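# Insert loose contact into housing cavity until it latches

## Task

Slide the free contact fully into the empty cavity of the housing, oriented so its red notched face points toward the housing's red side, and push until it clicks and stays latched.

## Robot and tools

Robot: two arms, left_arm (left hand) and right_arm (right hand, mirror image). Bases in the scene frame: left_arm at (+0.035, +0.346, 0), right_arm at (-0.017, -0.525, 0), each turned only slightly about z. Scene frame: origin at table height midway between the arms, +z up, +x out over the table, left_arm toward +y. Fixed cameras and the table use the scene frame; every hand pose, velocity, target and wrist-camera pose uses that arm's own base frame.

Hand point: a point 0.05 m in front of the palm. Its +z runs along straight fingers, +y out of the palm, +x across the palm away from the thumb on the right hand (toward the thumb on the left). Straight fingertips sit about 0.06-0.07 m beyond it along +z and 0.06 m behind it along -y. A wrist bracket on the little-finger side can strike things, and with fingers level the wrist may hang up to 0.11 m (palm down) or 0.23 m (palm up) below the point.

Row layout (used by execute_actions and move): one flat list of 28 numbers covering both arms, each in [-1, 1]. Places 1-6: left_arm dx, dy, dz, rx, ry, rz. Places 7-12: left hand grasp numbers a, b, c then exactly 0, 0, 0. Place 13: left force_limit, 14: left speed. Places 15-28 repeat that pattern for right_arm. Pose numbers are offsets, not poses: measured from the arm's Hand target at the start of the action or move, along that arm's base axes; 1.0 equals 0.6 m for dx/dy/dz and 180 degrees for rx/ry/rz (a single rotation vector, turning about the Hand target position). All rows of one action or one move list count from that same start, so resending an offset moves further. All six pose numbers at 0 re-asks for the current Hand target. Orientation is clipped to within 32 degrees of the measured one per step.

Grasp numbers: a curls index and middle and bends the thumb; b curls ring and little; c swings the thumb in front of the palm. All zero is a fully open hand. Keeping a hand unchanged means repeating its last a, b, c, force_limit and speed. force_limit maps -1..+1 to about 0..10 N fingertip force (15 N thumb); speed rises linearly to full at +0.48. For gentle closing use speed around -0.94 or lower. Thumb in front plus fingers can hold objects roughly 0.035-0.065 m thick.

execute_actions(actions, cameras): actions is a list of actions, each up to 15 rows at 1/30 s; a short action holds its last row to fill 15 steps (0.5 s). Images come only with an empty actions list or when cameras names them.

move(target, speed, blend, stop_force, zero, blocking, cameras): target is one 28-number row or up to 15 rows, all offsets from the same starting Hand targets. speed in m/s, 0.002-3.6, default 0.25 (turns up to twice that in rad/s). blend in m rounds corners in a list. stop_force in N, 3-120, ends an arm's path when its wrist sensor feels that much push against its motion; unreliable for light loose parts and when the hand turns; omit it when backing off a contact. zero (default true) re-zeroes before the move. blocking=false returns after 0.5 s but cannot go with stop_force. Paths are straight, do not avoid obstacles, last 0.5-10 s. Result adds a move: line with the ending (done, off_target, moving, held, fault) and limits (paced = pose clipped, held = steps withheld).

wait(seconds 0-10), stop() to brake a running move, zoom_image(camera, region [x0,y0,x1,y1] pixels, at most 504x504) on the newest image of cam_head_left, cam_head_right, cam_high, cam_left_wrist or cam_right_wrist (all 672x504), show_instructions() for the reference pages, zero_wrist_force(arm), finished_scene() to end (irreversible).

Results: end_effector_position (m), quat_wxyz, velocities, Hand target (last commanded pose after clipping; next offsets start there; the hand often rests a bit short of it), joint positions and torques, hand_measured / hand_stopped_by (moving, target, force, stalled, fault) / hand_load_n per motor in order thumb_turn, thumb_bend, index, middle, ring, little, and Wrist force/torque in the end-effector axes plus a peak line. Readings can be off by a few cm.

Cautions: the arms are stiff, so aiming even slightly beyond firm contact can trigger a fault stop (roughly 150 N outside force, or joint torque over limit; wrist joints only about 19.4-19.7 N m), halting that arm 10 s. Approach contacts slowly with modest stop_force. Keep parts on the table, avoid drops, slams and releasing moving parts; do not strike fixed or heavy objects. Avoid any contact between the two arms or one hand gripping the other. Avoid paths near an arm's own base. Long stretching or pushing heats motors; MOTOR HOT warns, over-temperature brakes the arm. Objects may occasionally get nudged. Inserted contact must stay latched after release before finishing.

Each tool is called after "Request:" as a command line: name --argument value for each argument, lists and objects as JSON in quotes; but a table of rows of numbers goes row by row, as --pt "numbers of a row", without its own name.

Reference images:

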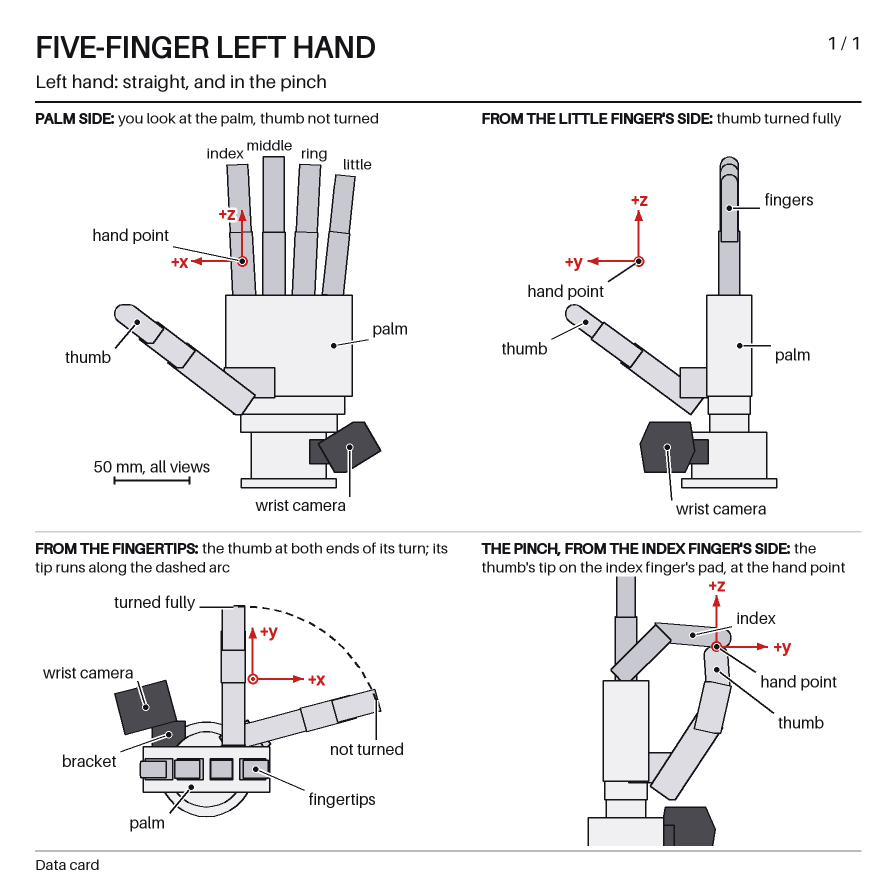

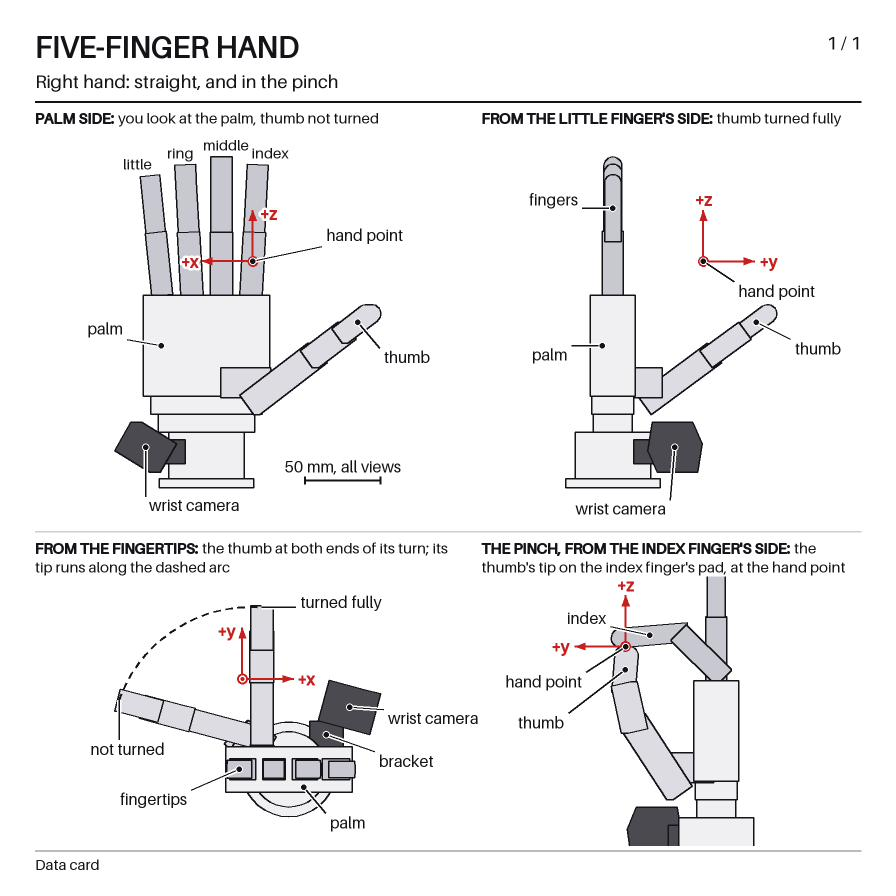

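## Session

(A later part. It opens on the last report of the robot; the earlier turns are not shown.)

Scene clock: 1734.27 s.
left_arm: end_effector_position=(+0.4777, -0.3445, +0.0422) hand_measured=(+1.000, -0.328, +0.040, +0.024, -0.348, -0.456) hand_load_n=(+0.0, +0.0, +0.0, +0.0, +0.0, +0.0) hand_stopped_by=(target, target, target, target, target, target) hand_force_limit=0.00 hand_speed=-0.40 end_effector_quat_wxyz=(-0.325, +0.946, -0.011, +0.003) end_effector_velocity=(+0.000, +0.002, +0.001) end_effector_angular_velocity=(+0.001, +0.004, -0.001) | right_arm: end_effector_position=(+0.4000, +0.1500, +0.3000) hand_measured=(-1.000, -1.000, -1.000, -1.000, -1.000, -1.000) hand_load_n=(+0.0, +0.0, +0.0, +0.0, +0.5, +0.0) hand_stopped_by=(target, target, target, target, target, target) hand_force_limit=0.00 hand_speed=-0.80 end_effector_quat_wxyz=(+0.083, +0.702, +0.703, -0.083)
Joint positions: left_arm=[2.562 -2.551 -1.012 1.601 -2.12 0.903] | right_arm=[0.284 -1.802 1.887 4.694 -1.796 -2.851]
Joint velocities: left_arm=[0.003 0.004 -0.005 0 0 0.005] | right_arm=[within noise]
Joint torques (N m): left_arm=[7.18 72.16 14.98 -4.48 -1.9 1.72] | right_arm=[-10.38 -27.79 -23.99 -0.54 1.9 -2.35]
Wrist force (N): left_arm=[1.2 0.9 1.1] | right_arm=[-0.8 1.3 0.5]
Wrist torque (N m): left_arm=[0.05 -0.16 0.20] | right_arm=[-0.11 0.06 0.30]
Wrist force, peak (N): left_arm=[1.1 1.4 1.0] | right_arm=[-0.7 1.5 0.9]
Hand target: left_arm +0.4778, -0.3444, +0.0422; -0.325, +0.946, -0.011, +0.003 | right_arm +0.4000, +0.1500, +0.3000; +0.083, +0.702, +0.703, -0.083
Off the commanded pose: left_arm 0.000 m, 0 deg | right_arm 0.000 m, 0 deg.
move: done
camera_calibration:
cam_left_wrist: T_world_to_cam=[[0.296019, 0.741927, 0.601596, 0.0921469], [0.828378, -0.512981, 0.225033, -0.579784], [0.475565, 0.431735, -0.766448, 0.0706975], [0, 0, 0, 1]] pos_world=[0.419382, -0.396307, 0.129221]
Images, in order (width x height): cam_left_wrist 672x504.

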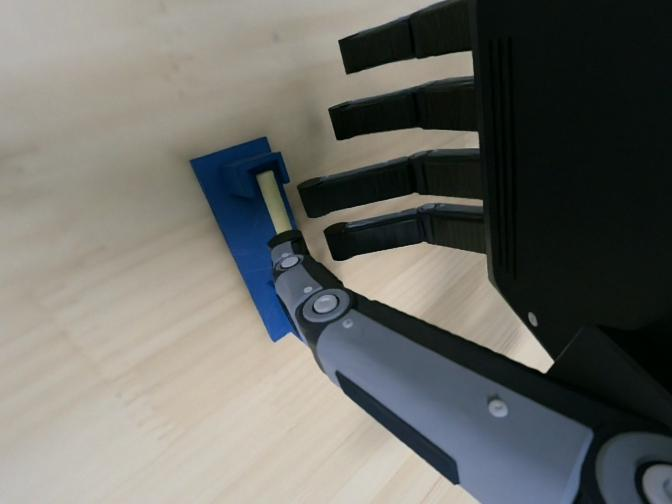

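Request:
move --target '[-0.0005, -0.0197, -0.0154, 0, 0, 0, 0.55, 0.3, 1, 0, 0, 0, 0, -0.4, 0, 0, 0, 0, 0, 0, 0, 0, 0, 0, 0, 0, 0, -0.8]' --speed 0.04 --stop_force 6 --cameras '["cam_left_wrist"]'

Request:
zoom_image --camera "cam_left_wrist" --region '[180, 120, 400, 340]'

Scene clock: 1819.00 s.
left_arm: end_effector_position=(+0.4775, -0.3562, +0.0330) hand_measured=(+1.000, -0.328, +0.040, +0.024, -0.348, -0.456) hand_load_n=(+0.0, +0.0, +0.0, +0.0, +0.0, +0.0) hand_stopped_by=(target, target, target, target, target, target) hand_force_limit=0.00 hand_speed=-0.40 end_effector_quat_wxyz=(-0.325, +0.946, -0.011, +0.003) | right_arm: end_effector_position=(+0.4000, +0.1500, +0.3000) hand_measured=(-1.000, -1.000, -1.000, -1.000, -1.000, -1.000) hand_load_n=(+0.0, +0.0, +0.0, +0.0, +0.0, +0.0) hand_stopped_by=(target, target, target, target, target, target) hand_force_limit=0.00 hand_speed=-0.80 end_effector_quat_wxyz=(+0.083, +0.702, +0.703, -0.083)
Joint positions: left_arm=[2.546 -2.583 -0.976 1.588 -2.114 0.885] | right_arm=[0.284 -1.802 1.887 4.694 -1.796 -2.851]
Joint torques (N m): left_arm=[8.44 72.9 15.05 -1.34 -3.17 1.67] | right_arm=[-10.1 -27.02 -23.81 -0.57 1.83 -2.35]
Wrist force (N): left_arm=[1.0 0.9 1.2] | right_arm=[-0.5 1.3 0.7]
Wrist torque (N m): left_arm=[0.04 -0.11 0.18] | right_arm=[-0.14 0.02 0.31]
Wrist force, peak (N): left_arm=[1.5 1.3 1.1] | right_arm=[-0.8 1.5 0.7]
Hand target: left_arm +0.4775, -0.3562, +0.0330; -0.325, +0.946, -0.011, +0.003 | right_arm +0.4000, +0.1500, +0.3000; +0.083, +0.702, +0.703, -0.083
Off the commanded pose: left_arm 0.000 m, 0 deg | right_arm 0.000 m, 0 deg.
move: done
camera_calibration:
cam_left_wrist: T_world_to_cam=[[0.296038, 0.74185, 0.601681, 0.106402], [0.828306, -0.513082, 0.225069, -0.583482], [0.475679, 0.431747, -0.76637, 0.0687881], [0, 0, 0, 1]] pos_world=[0.419082, -0.408007, 0.120021]
Images, in order (width x height): cam_left_wrist 672x504.

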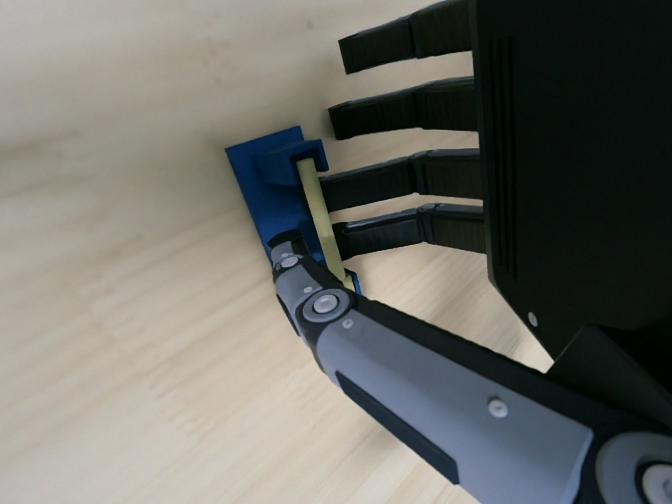

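Scaled by 2.291.

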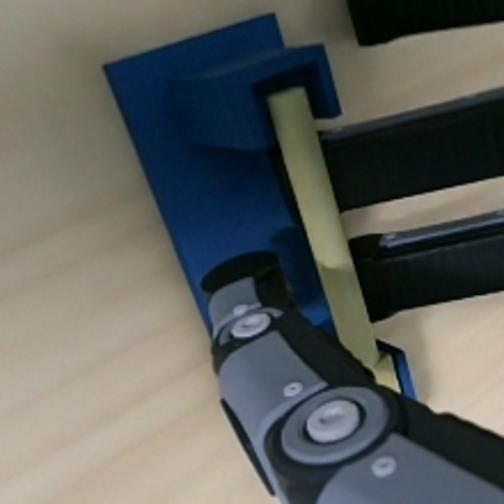

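Request:
move --target '[0, 0, -0.0053, 0, 0, 0, 0.55, 0.3, 1, 0, 0, 0, 0, -0.4, 0, 0, 0, 0, 0, 0, 0, 0, 0, 0, 0, 0, 0, -0.8]' --speed 0.03 --stop_force 6 --cameras '[]'

Request:
move --target '[0, 0, 0, 0, 0, 0, 0.75, 0.2, 1, 0, 0, 0, -0.7, -0.95, 0, 0, 0, 0, 0, 0, 0, 0, 0, 0, 0, 0, 0, -0.8]' --cameras '["cam_left_wrist"]'

Request:
zoom_image --camera "cam_left_wrist" --region '[180, 120, 400, 340]'

Scene clock: 1863.23 s.
left_arm: end_effector_position=(+0.4775, -0.3562, +0.0307) hand_measured=(+1.000, -0.328, +0.040, +0.024, -0.348, -0.456) hand_load_n=(+0.0, +0.0, +0.0, +0.0, -1.0, +0.0) hand_stopped_by=(target, target, target, target, target, target) hand_force_limit=0.00 hand_speed=-0.40 end_effector_quat_wxyz=(-0.325, +0.946, -0.011, +0.003) | right_arm: end_effector_position=(+0.4000, +0.1500, +0.3000) hand_measured=(-1.000, -1.000, -1.000, -1.000, -1.000, -1.000) hand_load_n=(+0.0, +0.0, +0.0, +0.0, +0.0, +0.0) hand_stopped_by=(target, target, target, target, target, target) hand_force_limit=0.00 hand_speed=-0.80 end_effector_quat_wxyz=(+0.083, +0.702, +0.703, -0.083)
Joint positions: left_arm=[2.546 -2.586 -0.977 1.592 -2.114 0.885] | right_arm=[0.284 -1.802 1.887 4.694 -1.796 -2.851]
Joint torques (N m): left_arm=[8.18 69.83 30.6 -5.94 1.69 1.54] | right_arm=[-9.82 -28.06 -23.86 -0.63 1.74 -2.32]
Wrist force (N): left_arm=[0.9 -3.0 -3.7] | right_arm=[-0.6 1.4 0.7]
Wrist torque (N m): left_arm=[0.16 -0.34 0.34] | right_arm=[-0.11 0.04 0.31]
Wrist force, peak (N): left_arm=[1.2 -6.2 -7.0] | right_arm=[-0.8 1.5 0.9]
Hand target: left_arm +0.4775, -0.3562, +0.0307; -0.325, +0.946, -0.011, +0.003 (not the last commanded pose) | right_arm +0.4000, +0.1500, +0.3000; +0.083, +0.702, +0.703, -0.083
Off the commanded pose: left_arm 0.001 m, 0 deg | right_arm 0.000 m, 0 deg.
move: contact (left_arm)
No camera images: "cameras" was empty.

Scene clock: 1865.17 s.
left_arm: end_effector_position=(+0.4775, -0.3562, +0.0307) hand_measured=(+1.000, -0.208, +0.280, +0.250, -0.506, -0.676) hand_load_n=(+0.0, +3.0, +1.5, +2.0, -4.5, +0.0) hand_stopped_by=(target, force, force, force, target, target) hand_force_limit=-0.70 hand_speed=-0.95 end_effector_quat_wxyz=(-0.325, +0.946, -0.011, +0.003) | right_arm: end_effector_position=(+0.4000, +0.1500, +0.3000) hand_measured=(-1.000, -1.000, -1.000, -1.000, -1.000, -1.000) hand_load_n=(+0.0, -0.5, +0.0, +0.0, +0.0, +0.0) hand_stopped_by=(target, target, target, target, target, target) hand_force_limit=0.00 hand_speed=-0.80 end_effector_quat_wxyz=(+0.083, +0.702, +0.703, -0.083)
Joint positions: left_arm=[2.546 -2.586 -0.977 1.592 -2.114 0.885] | right_arm=[0.284 -1.802 1.887 4.694 -1.796 -2.851]
Joint torques (N m): left_arm=[8.71 54.34 16.73 -3.37 -3.04 1.56] | right_arm=[-10.21 -27.24 -23.85 -0.61 1.81 -2.37]
Wrist force (N): left_arm=[1.1 -0.2 -6.5] | right_arm=[-0.7 1.5 0.5]
Wrist torque (N m): left_arm=[0.25 -0.43 0.23] | right_arm=[-0.09 0.05 0.31]
Wrist force, peak (N): left_arm=[1.3 -1.6 -13.9] | right_arm=[-0.7 1.5 0.5]
Hand target: left_arm +0.4775, -0.3562, +0.0307; -0.325, +0.946, -0.011, +0.003 | right_arm +0.4000, +0.1500, +0.3000; +0.083, +0.702, +0.703, -0.083
Off the commanded pose: left_arm 0.000 m, 0 deg | right_arm 0.000 m, 0 deg.
move: done
camera_calibration:
cam_left_wrist: T_world_to_cam=[[0.296023, 0.741837, 0.601704, 0.107723], [0.828267, -0.513117, 0.225133, -0.582993], [0.475757, 0.431727, -0.766334, 0.067057], [0, 0, 0, 1]] pos_world=[0.419082, -0.408007, 0.117821]
Images, in order (width x height): cam_left_wrist 672x504.

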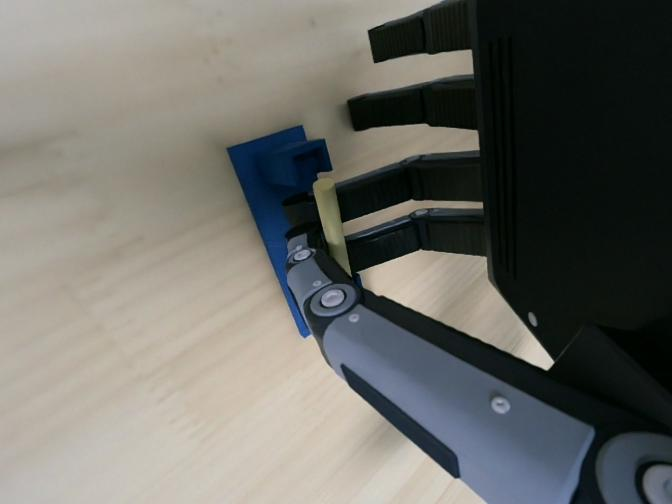

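Scaled by 2.291.

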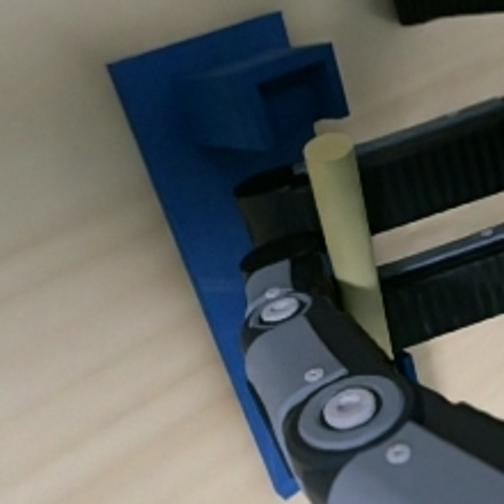

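Request:
move --target '[0, 0, 0, 0, 0, 0, 0.85, 0.3, 1, 0, 0, 0, -0.4, -0.95, 0, 0, 0, 0, 0, 0, 0, 0, 0, 0, 0, 0, 0, -0.8]' --cameras '["cam_left_wrist"]'

Request:
zoom_image --camera "cam_left_wrist" --region '[200, 120, 420, 340]'

Scene clock: 1888.70 s.
left_arm: end_effector_position=(+0.4775, -0.3562, +0.0307) hand_measured=(+1.000, -0.206, +0.284, +0.254, -0.494, -0.486) hand_load_n=(+0.0, +4.5, +3.0, +4.5, +2.5, +0.0) hand_stopped_by=(target, force, force, force, force, target) hand_force_limit=-0.40 hand_speed=-0.95 end_effector_quat_wxyz=(-0.325, +0.945, -0.011, +0.003) | right_arm: end_effector_position=(+0.4000, +0.1500, +0.3000) hand_measured=(-1.000, -1.000, -1.000, -1.000, -1.000, -1.000) hand_load_n=(+0.0, +0.0, +0.0, +0.0, +0.0, +0.0) hand_stopped_by=(target, target, target, target, target, target) hand_force_limit=0.00 hand_speed=-0.80 end_effector_quat_wxyz=(+0.083, +0.702, +0.703, -0.083)
Joint positions: left_arm=[2.546 -2.586 -0.977 1.592 -2.114 0.885] | right_arm=[0.284 -1.802 1.887 4.694 -1.796 -2.851]
Joint torques (N m): left_arm=[6.79 59.69 24.64 -0.78 1.81 1.52] | right_arm=[-10.05 -26.89 -24.23 -0.6 1.83 -2.42]
Wrist force (N): left_arm=[0.8 -5.0 -3.0] | right_arm=[-0.8 1.2 0.7]
Wrist torque (N m): left_arm=[0.26 -0.35 0.42] | right_arm=[-0.15 0.06 0.29]
Wrist force, peak (N): left_arm=[1.2 -0.6 -7.3] | right_arm=[-0.9 1.5 0.8]
Hand target: left_arm +0.4775, -0.3562, +0.0307; -0.325, +0.946, -0.011, +0.003 | right_arm +0.4000, +0.1500, +0.3000; +0.083, +0.702, +0.703, -0.083
Off the commanded pose: left_arm 0.000 m, 0 deg | right_arm 0.000 m, 0 deg.
move: done
camera_calibration:
cam_left_wrist: T_world_to_cam=[[0.296002, 0.741818, 0.601738, 0.10772], [0.82833, -0.51306, 0.22503, -0.582984], [0.475659, 0.431829, -0.766337, 0.0671398], [0, 0, 0, 1]] pos_world=[0.419082, -0.408007, 0.117821]
Images, in order (width x height): cam_left_wrist 672x504.

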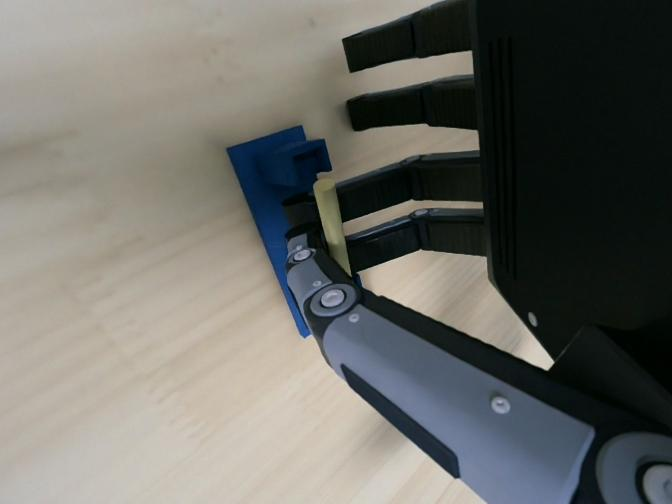

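Scaled by 2.291.

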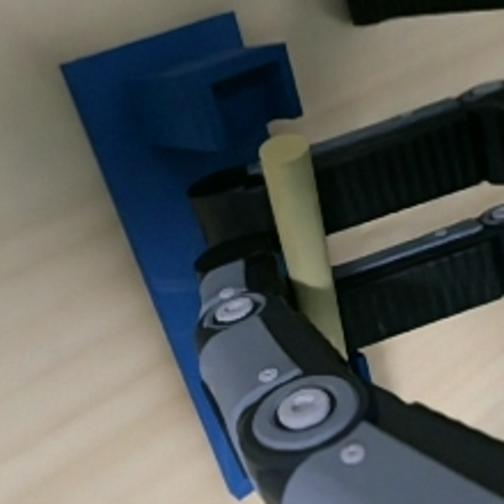

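Request:
wait --seconds 0 --cameras '["cam_high", "cam_head_right", "cam_right_wrist"]'

Request:
zoom_image --camera "cam_high" --region '[310, 240, 400, 330]'

Scene clock: 1925.53 s.
left_arm: end_effector_position=(+0.4775, -0.3562, +0.0307) hand_measured=(+1.000, -0.206, +0.284, +0.254, -0.494, -0.486) hand_load_n=(+0.0, +4.5, +3.0, +4.5, +3.0, +0.0) hand_stopped_by=(target, force, force, force, force, target) hand_force_limit=-0.40 hand_speed=-0.95 end_effector_quat_wxyz=(-0.325, +0.946, -0.011, +0.003) | right_arm: end_effector_position=(+0.4000, +0.1500, +0.3000) hand_measured=(-1.000, -1.000, -1.000, -1.000, -1.000, -1.000) hand_load_n=(+0.0, +0.0, +0.0, +0.0, +0.0, +0.0) hand_stopped_by=(target, target, target, target, target, target) hand_force_limit=0.00 hand_speed=-0.80 end_effector_quat_wxyz=(+0.083, +0.702, +0.703, -0.083)
Joint positions: left_arm=[2.546 -2.586 -0.977 1.592 -2.114 0.885] | right_arm=[0.284 -1.802 1.887 4.694 -1.796 -2.851]
Joint torques (N m): left_arm=[3.13 68.85 30.22 -0.71 1.83 1.37] | right_arm=[-9.86 -26.97 -24.1 -0.45 1.85 -2.22]
Wrist force (N): left_arm=[0.6 -5.1 -3.2] | right_arm=[-0.8 1.1 0.7]
Wrist torque (N m): left_arm=[0.26 -0.33 0.41] | right_arm=[-0.16 0.06 0.29]
Wrist force, peak (N): left_arm=[0.9 -5.3 -3.7] | right_arm=[-0.7 1.6 0.5]
Hand target: left_arm +0.4775, -0.3562, +0.0307; -0.325, +0.946, -0.011, +0.003 | right_arm +0.4000, +0.1500, +0.3000; +0.083, +0.702, +0.703, -0.083
Off the commanded pose: left_arm 0.000 m, 0 deg | right_arm 0.000 m, 0 deg.
camera_calibration:
cam_right_wrist: T_world_to_cam=[[0.969526, 0.242349, -0.0358741, -0.412897], [0.194801, -0.673797, 0.712777, -0.190175], [0.148569, -0.698043, -0.700473, 0.370673], [0, 0, 0, 1]] pos_world=[0.38229, 0.230671, 0.380386]
Images, in order (width x height): cam_head_right 672x504, cam_high 672x504, cam_right_wrist 672x504.

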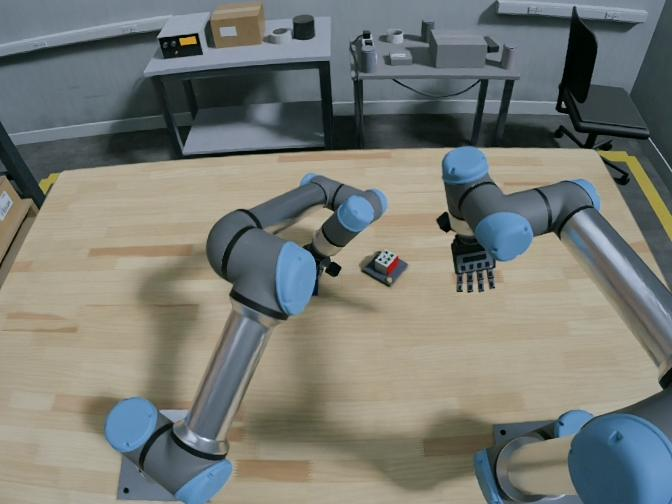

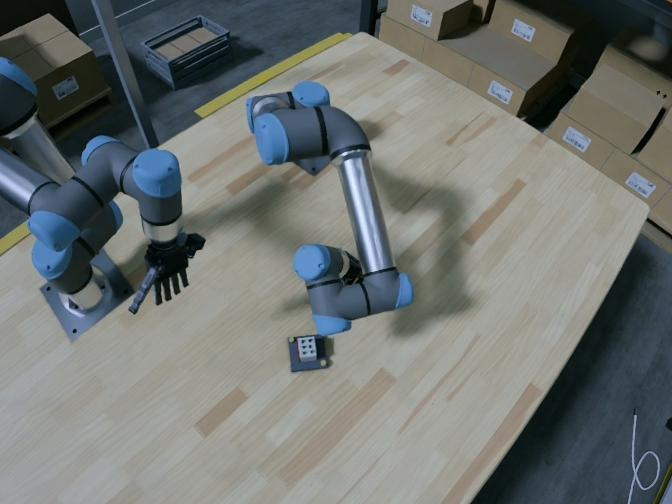

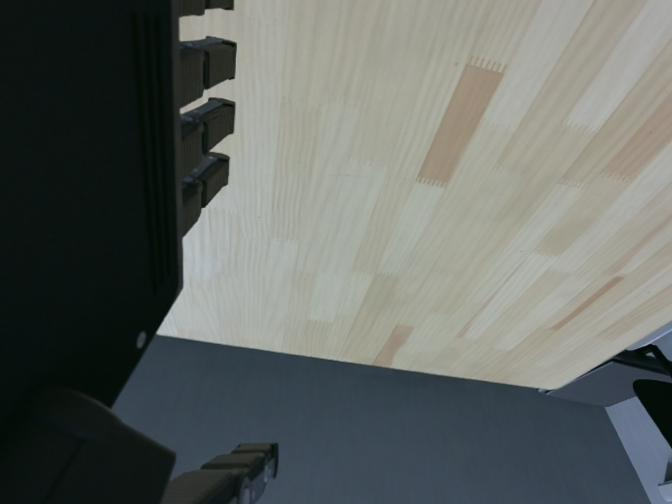

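Scaled by 5.600.

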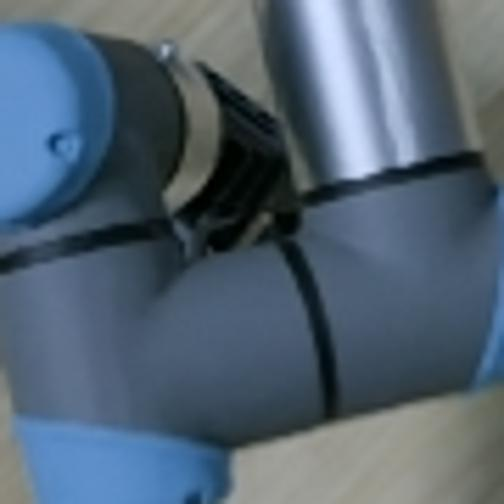

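Request:
move --target '[0, 0, 0.025, 0, 0, 0, 0.85, 0.3, 1, 0, 0, 0, -0.4, -0.95, 0, 0, 0, 0, 0, 0, 0, 0, 0, 0, 0, 0, 0, -0.8]' --speed 0.03 --cameras '["cam_left_wrist"]'

Request:
zoom_image --camera "cam_left_wrist" --region '[200, 120, 420, 340]'

Scene clock: 1938.37 s.
left_arm: end_effector_position=(+0.4775, -0.3562, +0.0459) hand_measured=(+1.000, -0.206, +0.284, +0.254, -0.494, -0.486) hand_load_n=(+0.0, +4.5, +3.0, +4.5, +0.0, +0.0) hand_stopped_by=(target, force, force, force, force, target) hand_force_limit=-0.40 hand_speed=-0.95 end_effector_quat_wxyz=(-0.325, +0.945, -0.011, +0.003) | right_arm: end_effector_position=(+0.4000, +0.1500, +0.3000) hand_measured=(-1.000, -1.000, -1.000, -1.000, -1.000, -1.000) hand_load_n=(+0.0, +0.0, -0.5, +0.0, +0.0, +0.0) hand_stopped_by=(target, target, target, target, target, target) hand_force_limit=0.00 hand_speed=-0.80 end_effector_quat_wxyz=(+0.083, +0.702, +0.703, -0.083)
Joint positions: left_arm=[2.546 -2.569 -0.969 1.566 -2.114 0.885] | right_arm=[0.284 -1.802 1.887 4.694 -1.796 -2.851]
Joint torques (N m): left_arm=[0.09 58.6 20.95 -1.5 -1.68 1.39] | right_arm=[-10.37 -27.33 -23.84 -0.64 1.72 -2.42]
Wrist force (N): left_arm=[1.2 0.7 1.0] | right_arm=[-0.5 1.3 0.7]
Wrist torque (N m): left_arm=[0.02 -0.16 0.20] | right_arm=[-0.13 0.02 0.31]
Wrist force, peak (N): left_arm=[1.1 -5.3 -3.4] | right_arm=[-0.8 1.5 0.9]
Hand target: left_arm +0.4775, -0.3562, +0.0457; -0.325, +0.946, -0.011, +0.003 | right_arm +0.4000, +0.1500, +0.3000; +0.083, +0.702, +0.703, -0.083
Off the commanded pose: left_arm 0.000 m, 0 deg | right_arm 0.000 m, 0 deg.
move: done
camera_calibration:
cam_left_wrist: T_world_to_cam=[[0.296081, 0.741813, 0.601706, 0.0985433], [0.828323, -0.513095, 0.224976, -0.586408], [0.475622, 0.431796, -0.766378, 0.0787953], [0, 0, 0, 1]] pos_world=[0.419082, -0.408007, 0.133021]
Images, in order (width x height): cam_left_wrist 672x504.

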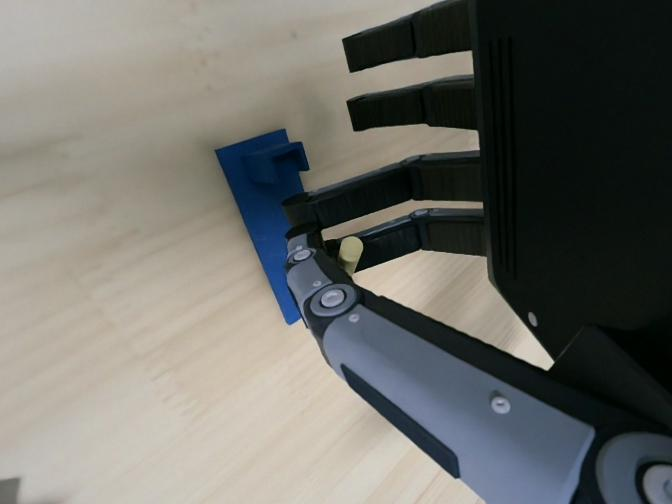

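Scaled by 2.291.

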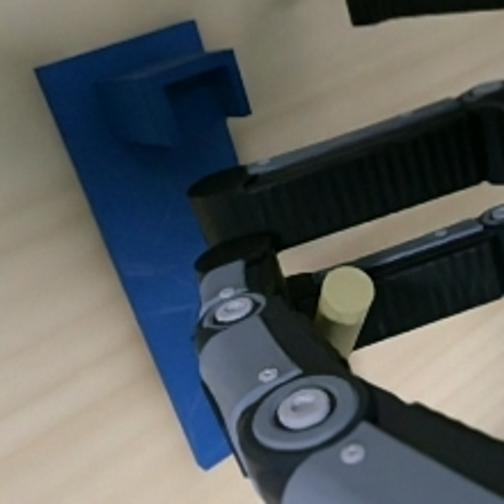

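Request:
wait --seconds 0 --cameras '["cam_left_wrist"]'

Request:
zoom_image --camera "cam_left_wrist" --region '[270, 180, 420, 330]'

Scene clock: 2176.37 s.
left_arm: end_effector_position=(+0.4775, -0.3562, +0.0457) hand_measured=(+1.000, -0.206, +0.284, +0.254, -0.494, -0.486) hand_load_n=(+0.0, +4.5, +3.0, +4.5, +0.0, +0.0) hand_stopped_by=(target, force, force, force, force, target) hand_force_limit=-0.40 hand_speed=-0.95 end_effector_quat_wxyz=(-0.325, +0.946, -0.011, +0.003) | right_arm: end_effector_position=(+0.4000, +0.1500, +0.3000) hand_measured=(-1.000, -1.000, -1.000, -1.000, -1.000, -1.000) hand_load_n=(+0.0, +0.0, +0.0, +0.0, +0.0, +0.0) hand_stopped_by=(target, target, target, target, target, target) hand_force_limit=0.00 hand_speed=-0.80 end_effector_quat_wxyz=(+0.083, +0.702, +0.703, -0.083)
Joint positions: left_arm=[2.546 -2.569 -0.97 1.567 -2.114 0.885] | right_arm=[0.284 -1.802 1.887 4.694 -1.796 -2.851]
Joint torques (N m): left_arm=[-1.81 58.19 15.19 -1.44 -2.9 -1.4] | right_arm=[-9.63 -27.12 -23.69 -0.47 1.82 -2.42]
Wrist force (N): left_arm=[1.0 0.9 1.0] | right_arm=[-0.7 1.3 0.7]
Wrist torque (N m): left_arm=[0.04 -0.13 0.19] | right_arm=[-0.13 0.05 0.30]
Wrist force, peak (N): left_arm=[1.4 1.0 1.3] | right_arm=[-0.9 1.6 0.8]
Hand target: left_arm +0.4775, -0.3562, +0.0457; -0.325, +0.946, -0.011, +0.003 | right_arm +0.4000, +0.1500, +0.3000; +0.083, +0.702, +0.703, -0.083
Off the commanded pose: left_arm 0.000 m, 0 deg | right_arm 0.000 m, 0 deg.
camera_calibration:
cam_left_wrist: T_world_to_cam=[[0.296023, 0.741837, 0.601704, 0.0986979], [0.828267, -0.513117, 0.225133, -0.58637], [0.475757, 0.431727, -0.766334, 0.078552], [0, 0, 0, 1]] pos_world=[0.419082, -0.408007, 0.132821]
Images, in order (width x height): cam_left_wrist 672x504.

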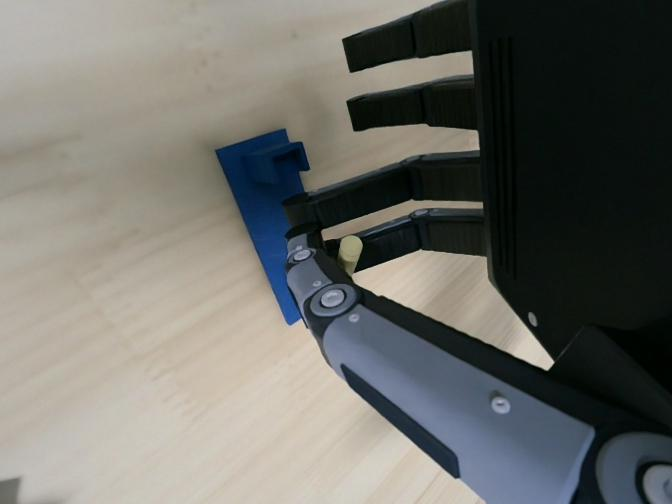

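Scaled by 3.360.

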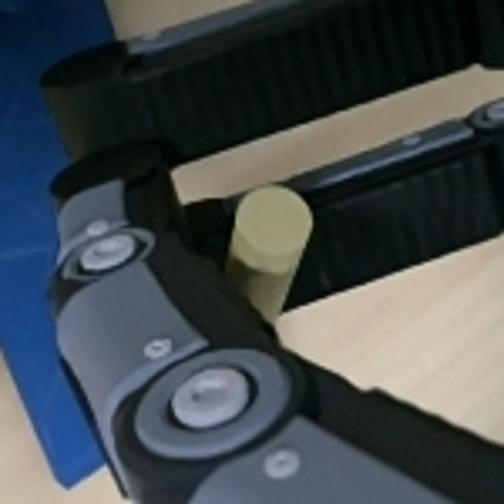

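Request:
move --target '[0, 0, 0.19, 0, 0, 0, 0.85, 0.3, 1, 0, 0, 0, -0.4, -0.95, 0, 0, 0, 0, 0, 0, 0, 0, 0, 0, 0, 0, 0, -0.8]' --speed 0.06 --cameras '["cam_left_wrist"]'

Request:
zoom_image --camera "cam_left_wrist" --region '[270, 180, 420, 330]'

Scene clock: 2240.57 s.
left_arm: end_effector_position=(+0.4775, -0.3562, +0.1598) hand_measured=(+1.000, -0.206, +0.284, +0.254, -0.494, -0.486) hand_load_n=(+0.0, +4.5, +3.0, +4.5, +0.0, +0.0) hand_stopped_by=(target, force, force, force, force, target) hand_force_limit=-0.40 hand_speed=-0.95 end_effector_quat_wxyz=(-0.325, +0.946, -0.011, +0.003) | right_arm: end_effector_position=(+0.4000, +0.1500, +0.3000) hand_measured=(-1.000, -1.000, -1.000, -1.000, -1.000, -1.000) hand_load_n=(+0.5, +0.0, +0.0, +0.0, +0.0, +0.0) hand_stopped_by=(target, target, target, target, target, target) hand_force_limit=0.00 hand_speed=-0.80 end_effector_quat_wxyz=(+0.083, +0.702, +0.703, -0.083)
Joint positions: left_arm=[2.546 -2.472 -0.852 1.352 -2.114 0.885] | right_arm=[0.284 -1.802 1.887 4.694 -1.796 -2.851]
Joint torques (N m): left_arm=[-1.42 57.58 18.05 -1.53 -2.75 0.24] | right_arm=[-9.87 -26.21 -24.34 -0.59 1.76 -2.41]
Wrist force (N): left_arm=[1.5 0.7 1.1] | right_arm=[-0.8 1.2 0.5]
Wrist torque (N m): left_arm=[0.00 -0.19 0.22] | right_arm=[-0.14 0.07 0.29]
Wrist force, peak (N): left_arm=[1.0 1.3 2.0] | right_arm=[-1.0 1.3 0.7]
Hand target: left_arm +0.4775, -0.3562, +0.1597; -0.325, +0.946, -0.011, +0.003 | right_arm +0.4000, +0.1500, +0.3000; +0.083, +0.702, +0.703, -0.083
Off the commanded pose: left_arm 0.000 m, 0 deg | right_arm 0.000 m, 0 deg.
move: done
camera_calibration:
cam_left_wrist: T_world_to_cam=[[0.295999, 0.741853, 0.601697, 0.0300617], [0.828276, -0.513095, 0.225151, -0.612056], [0.475757, 0.431727, -0.766334, 0.165991], [0, 0, 0, 1]] pos_world=[0.419082, -0.408007, 0.246921]
Images, in order (width x height): cam_left_wrist 672x504.

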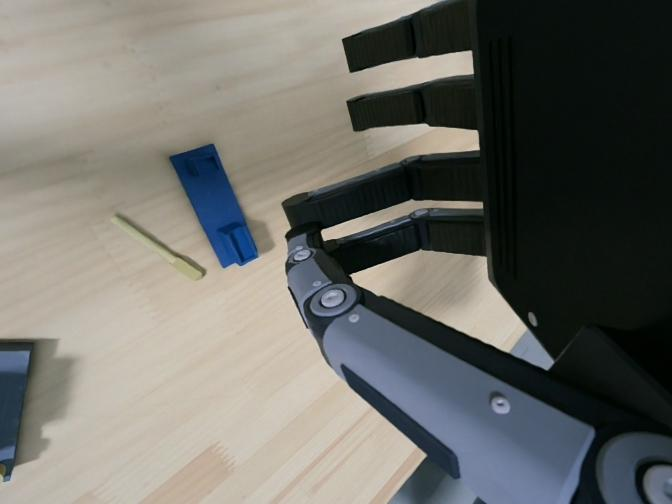

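Scaled by 3.360.

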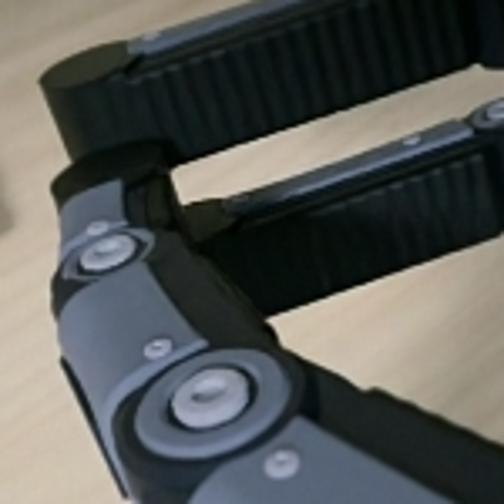

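Request:
zoom_image --camera "cam_left_wrist" --region '[90, 130, 280, 290]'

Request:
zoom_image --camera "cam_left_wrist" --region '[150, 230, 220, 290]'

Scaled by 2.653.

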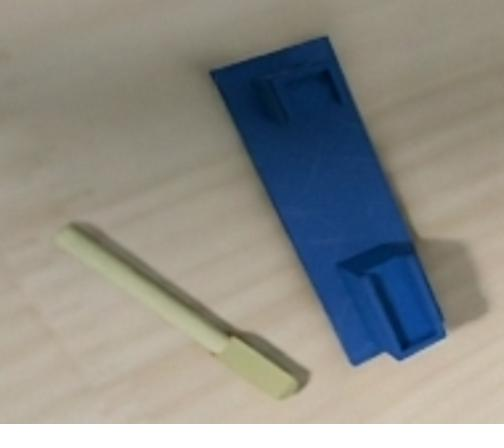

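Scaled by 7.200.

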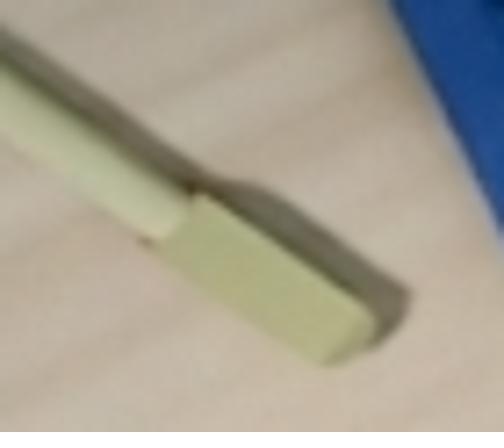

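Request:
move --pt "0.0208 0.0437 0.0672 -0.1703 0.1541 -0.436 0 0 0 0 0 0 0 -0.3 0 0 0 0 0 0 0 0 0 0 0 0 0 -0.8" --pt "0.0875 0.057 -0.0995 0.0231 -0.1982 -0.8928 0 0 0 0 0 0 0 -0.3 0 0 0 0 0 0 0 0 0 0 0 0 0 -0.8" --speed 0.3 --blend '[0.03, 0]' --cameras '["cam_left_wrist", "cam_head_left"]'

Scene clock: 2463.57 s.
left_arm: end_effector_position=(+0.5301, -0.3219, +0.1000) hand_measured=(-1.000, -1.000, -1.000, -1.000, -1.000, -1.000) hand_load_n=(+0.0, +0.0, +0.0, +0.0, +0.0, +0.0) hand_stopped_by=(target, target, target, target, target, target) hand_force_limit=0.00 hand_speed=-0.30 end_effector_quat_wxyz=(+0.066, -0.107, +0.846, -0.518) end_effector_velocity=(+0.001, +0.000, +0.000) end_effector_angular_velocity=(+0.001, -0.005, -0.002) | right_arm: end_effector_position=(+0.4000, +0.1500, +0.3000) hand_measured=(-1.000, -1.000, -1.000, -1.000, -1.000, -1.000) hand_load_n=(+0.0, +0.0, +0.0, +0.0, +0.0, +0.0) hand_stopped_by=(target, target, target, target, target, target) hand_force_limit=0.00 hand_speed=-0.80 end_effector_quat_wxyz=(+0.083, +0.702, +0.703, -0.083)
Joint positions: left_arm=[3.158 -2.221 -1.431 2.512 -0.524 4.226] | right_arm=[0.284 -1.802 1.887 4.694 -1.796 -2.851]
Joint velocities: left_arm=[0 0 0.001 0 0 0.005] | right_arm=[within noise]
Joint torques (N m): left_arm=[-7.62 54.98 14.66 -0.48 2.92 1.75] | right_arm=[-9.73 -26.78 -24.21 -0.54 1.86 -2.26]
Wrist force (N): left_arm=[0.9 1.4 0.9] | right_arm=[-0.5 1.2 0.6]
Wrist torque (N m): left_arm=[0.16 -0.12 0.10] | right_arm=[-0.13 0.02 0.31]
Wrist force, peak (N): left_arm=[2.0 0.4 1.7] | right_arm=[-1.0 1.4 0.7]
Hand target: left_arm +0.5300, -0.3220, +0.1000; +0.066, -0.107, +0.846, -0.518 | right_arm +0.4000, +0.1500, +0.3000; +0.083, +0.702, +0.703, -0.083
Off the commanded pose: left_arm 0.000 m, 0 deg | right_arm 0.000 m, 0 deg.
move: done
camera_calibration:
cam_left_wrist: T_world_to_cam=[[-0.165075, -0.48088, 0.861107, -0.150146], [-0.948534, 0.316635, -0.00501232, 0.60745], [-0.270246, -0.817616, -0.5084, 0.0478093], [0, 0, 0, 1]] pos_world=[0.564322, -0.225452, 0.156643]
Images, in order (width x height): cam_head_left 672x504, cam_left_wrist 672x504.

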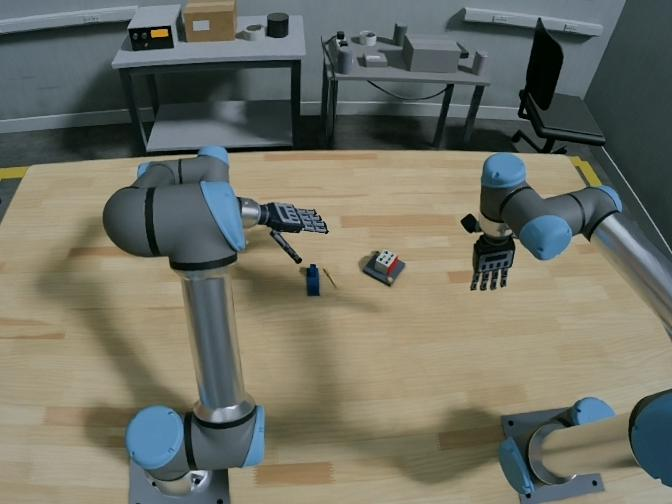

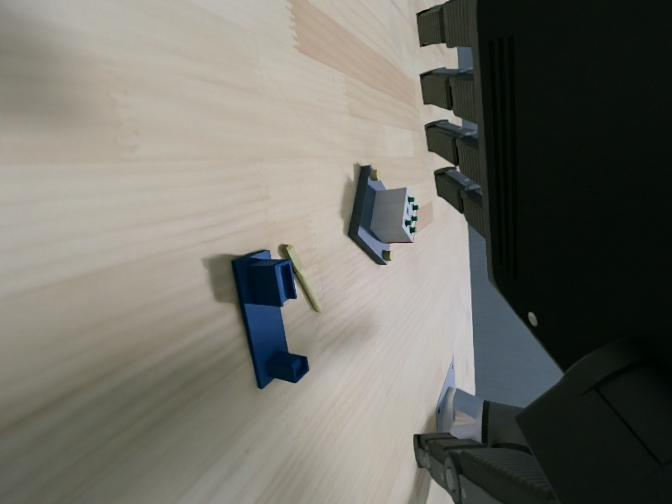

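Request:
zoom_image --camera "cam_left_wrist" --region '[220, 230, 350, 330]'

Request:
zoom_image --camera "cam_left_wrist" --region '[270, 235, 330, 285]'

Request:
zoom_image --camera "cam_left_wrist" --region '[335, 150, 455, 280]'

Scaled by 3.877.

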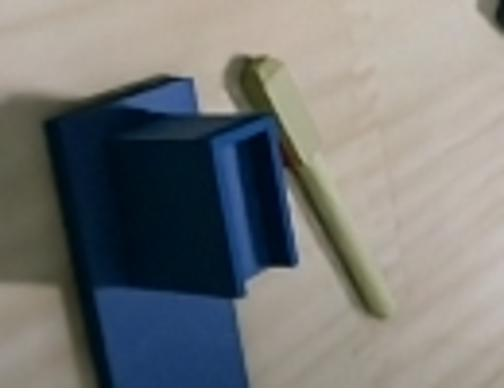

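Scaled by 8.400.

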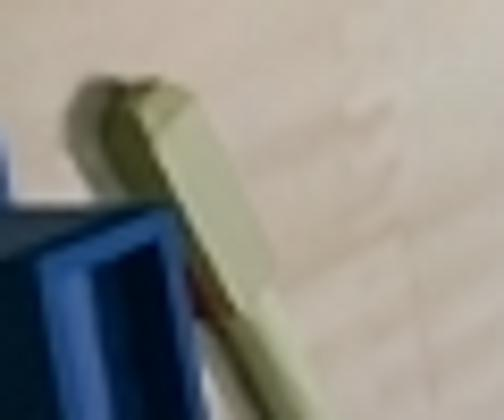

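Scaled by 3.877.

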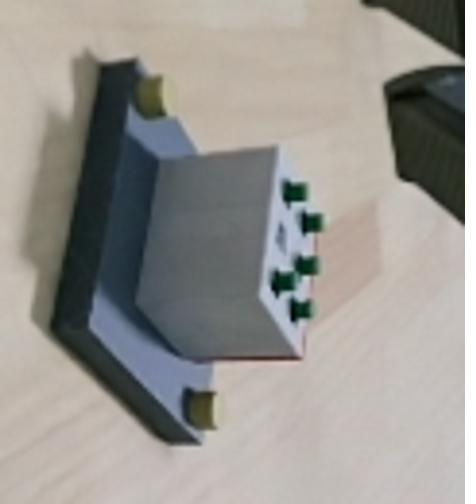

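Request:
move --target '[0.0833, -0.0167, 0.033, 0, 0, 0, 0, 0, 0, 0, 0, 0, 0, -0.3, 0, 0, 0, 0, 0, 0, 0, 0, 0, 0, 0, 0, 0, -0.8]' --speed 0.15 --cameras '["cam_left_wrist"]'

Request:
zoom_image --camera "cam_left_wrist" --region '[260, 270, 380, 380]'

Scene clock: 2494.87 s.
left_arm: end_effector_position=(+0.5799, -0.3321, +0.1197) hand_measured=(-1.000, -1.000, -1.000, -1.000, -1.000, -1.000) hand_load_n=(+0.0, +0.0, +0.0, +0.0, +0.0, +0.0) hand_stopped_by=(target, target, target, target, target, target) hand_force_limit=0.00 hand_speed=-0.30 end_effector_quat_wxyz=(+0.066, -0.107, +0.846, -0.518) | right_arm: end_effector_position=(+0.4000, +0.1500, +0.3000) hand_measured=(-1.000, -1.000, -1.000, -1.000, -1.000, -1.000) hand_load_n=(+0.0, +0.0, +0.0, +0.0, +0.0, +0.0) hand_stopped_by=(target, target, target, target, target, target) hand_force_limit=0.00 hand_speed=-0.80 end_effector_quat_wxyz=(+0.083, +0.702, +0.703, -0.083)
Joint positions: left_arm=[3.138 -2.31 -1.211 2.41 -0.532 4.192] | right_arm=[0.284 -1.802 1.887 4.694 -1.796 -2.851]
Joint torques (N m): left_arm=[7.7 59.08 33.54 -0.87 3.63 -0.9] | right_arm=[-9.82 -27.24 -24.66 -0.63 1.88 -2.33]
Wrist force (N): left_arm=[1.0 1.2 0.7] | right_arm=[-0.5 1.2 0.6]
Wrist torque (N m): left_arm=[0.14 -0.14 0.19] | right_arm=[-0.14 0.02 0.31]
Wrist force, peak (N): left_arm=[1.8 1.8 0.5] | right_arm=[-0.8 1.5 0.8]
Hand target: left_arm +0.5800, -0.3320, +0.1198; +0.066, -0.107, +0.846, -0.518 | right_arm +0.4000, +0.1500, +0.3000; +0.083, +0.702, +0.703, -0.083
Off the commanded pose: left_arm 0.000 m, 0 deg | right_arm 0.000 m, 0 deg.
move: done
camera_calibration:
cam_left_wrist: T_world_to_cam=[[-0.165227, -0.480828, 0.861106, -0.163688], [-0.948422, 0.316971, -0.00498978, 0.658021], [-0.270547, -0.817517, -0.5084, 0.0631516], [0, 0, 0, 1]] pos_world=[0.614122, -0.235652, 0.176343]
Images, in order (width x height): cam_left_wrist 672x504.

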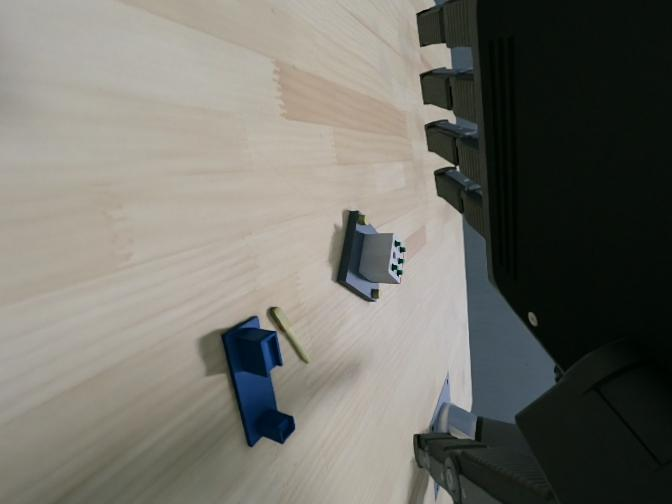

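Scaled by 4.200.

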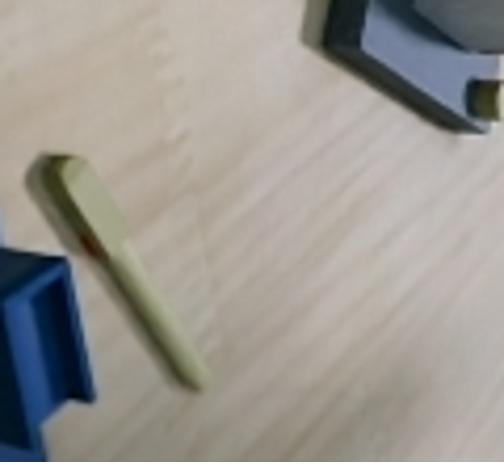

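Request:
move --target '[-0.0567, -0.0733, -0.11, 0, 0, 0, 0, 0, 0, 0, 0, 0, 0, -0.3, 0, 0, 0, 0, 0, 0, 0, 0, 0, 0, 0, 0, 0, -0.8]' --speed 0.15 --cameras '["cam_left_wrist"]'

Request:
zoom_image --camera "cam_left_wrist" --region '[260, 250, 360, 350]'

Scene clock: 2520.20 s.
left_arm: end_effector_position=(+0.5459, -0.3760, +0.0538) hand_measured=(-1.000, -1.000, -1.000, -1.000, -1.000, -1.000) hand_load_n=(+0.0, +0.0, +0.0, -0.5, +0.0, +0.0) hand_stopped_by=(target, target, target, target, target, target) hand_force_limit=0.00 hand_speed=-0.30 end_effector_quat_wxyz=(+0.066, -0.107, +0.846, -0.518) | right_arm: end_effector_position=(+0.4000, +0.1500, +0.3000) hand_measured=(-1.000, -1.000, -1.000, -1.000, -1.000, -1.000) hand_load_n=(+0.0, +0.0, +0.0, +0.0, +0.0, +0.0) hand_stopped_by=(target, target, target, target, target, target) hand_force_limit=0.00 hand_speed=-0.80 end_effector_quat_wxyz=(+0.083, +0.702, +0.703, -0.083)
Joint positions: left_arm=[3.056 -2.312 -1.367 2.684 -0.573 4.055] | right_arm=[0.284 -1.802 1.887 4.694 -1.796 -2.851]
Joint torques (N m): left_arm=[3.59 63.76 24.78 -1.62 3.97 0.52] | right_arm=[-9.55 -26.13 -24.42 -0.5 1.83 -2.44]
Wrist force (N): left_arm=[1.1 1.2 1.2] | right_arm=[-0.8 1.0 0.6]
Wrist torque (N m): left_arm=[0.11 -0.14 0.20] | right_arm=[-0.17 0.07 0.28]
Wrist force, peak (N): left_arm=[1.6 2.0 1.9] | right_arm=[-0.7 1.5 0.9]
Hand target: left_arm +0.5460, -0.3760, +0.0538; +0.066, -0.107, +0.846, -0.518 | right_arm +0.4000, +0.1500, +0.3000; +0.083, +0.702, +0.703, -0.083
Off the commanded pose: left_arm 0.000 m, 0 deg | right_arm 0.000 m, 0 deg.
move: done
camera_calibration:
cam_left_wrist: T_world_to_cam=[[-0.165204, -0.480758, 0.86115, -0.133563], [-0.948422, 0.316971, -0.00499024, 0.639456], [-0.27056, -0.817558, -0.508326, -0.0154753], [0, 0, 0, 1]] pos_world=[0.580222, -0.279552, 0.110343]
Images, in order (width x height): cam_left_wrist 672x504.

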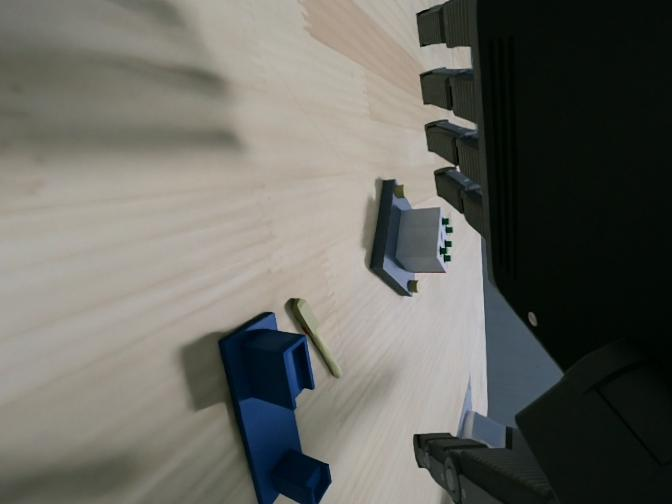

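Scaled by 5.040.

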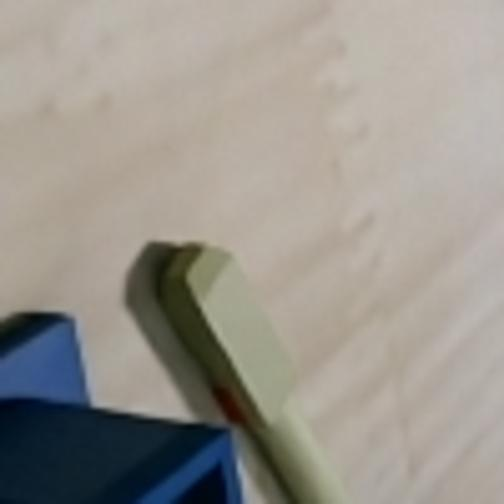

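Request:
move --target '[-0.1588, 0.0578, 0.102, 0.3385, 0.0888, 0, 0, 0, 0, 0, 0, 0, 0, -0.3, 0, 0, 0, 0, 0, 0, 0, 0, 0, 0, 0, 0, 0, -0.8]' --speed 0.2 --cameras '["cam_left_wrist"]'

Request:
zoom_image --camera "cam_left_wrist" --region '[300, 140, 500, 340]'

Scene clock: 3108.07 s.
left_arm: end_effector_position=(+0.4507, -0.3414, +0.1150) hand_measured=(-1.000, -1.000, -1.000, -1.000, -1.000, -1.000) hand_load_n=(+0.0, +0.0, +0.0, +0.0, +0.0, +0.0) hand_stopped_by=(target, target, target, target, target, target) hand_force_limit=0.00 hand_speed=-0.30 end_effector_quat_wxyz=(-0.002, -0.126, +0.992, +0.000) | right_arm: end_effector_position=(+0.4000, +0.1500, +0.3000) hand_measured=(-1.000, -1.000, -1.000, -1.000, -1.000, -1.000) hand_load_n=(+0.0, +0.0, +0.0, +0.0, +0.0, +0.0) hand_stopped_by=(target, target, target, target, target, target) hand_force_limit=0.00 hand_speed=-0.80 end_effector_quat_wxyz=(+0.083, +0.702, +0.703, -0.083)
Joint positions: left_arm=[2.686 -2.464 -0.842 1.732 -1.569 4.004] | right_arm=[0.284 -1.802 1.887 4.694 -1.796 -2.851]
Joint torques (N m): left_arm=[4.39 68.19 21.45 -2.85 -0.55 1.26] | right_arm=[-9.31 -26.67 -25.46 -0.53 1.83 -2.44]
Wrist force (N): left_arm=[1.9 0.1 1.3] | right_arm=[-0.6 1.4 0.6]
Wrist torque (N m): left_arm=[-0.16 -0.28 0.26] | right_arm=[-0.10 0.04 0.31]
Wrist force, peak (N): left_arm=[2.3 -0.9 1.6] | right_arm=[-0.7 1.6 0.7]
Hand target: left_arm +0.4507, -0.3413, +0.1150; -0.002, -0.126, +0.992, +0.000 | right_arm +0.4000, +0.1500, +0.3000; +0.083, +0.702, +0.703, -0.083
Off the commanded pose: left_arm 0.000 m, 0 deg | right_arm 0.000 m, 0 deg.
move: done
camera_calibration:
cam_left_wrist: T_world_to_cam=[[-0.0292245, -0.999469, 0.0143776, -0.32641], [-0.873822, 0.0325296, 0.485156, 0.351393], [-0.485367, 0.00161503, -0.874309, 0.436679], [0, 0, 0, 1]] pos_world=[0.509465, -0.338373, 0.216005]
Images, in order (width x height): cam_left_wrist 672x504.

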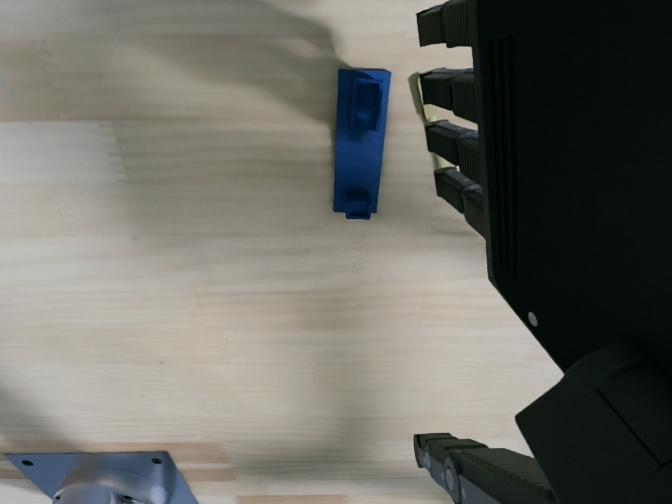

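Scaled by 2.520.

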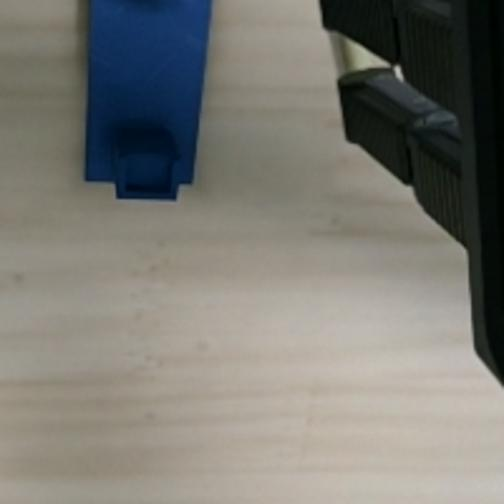

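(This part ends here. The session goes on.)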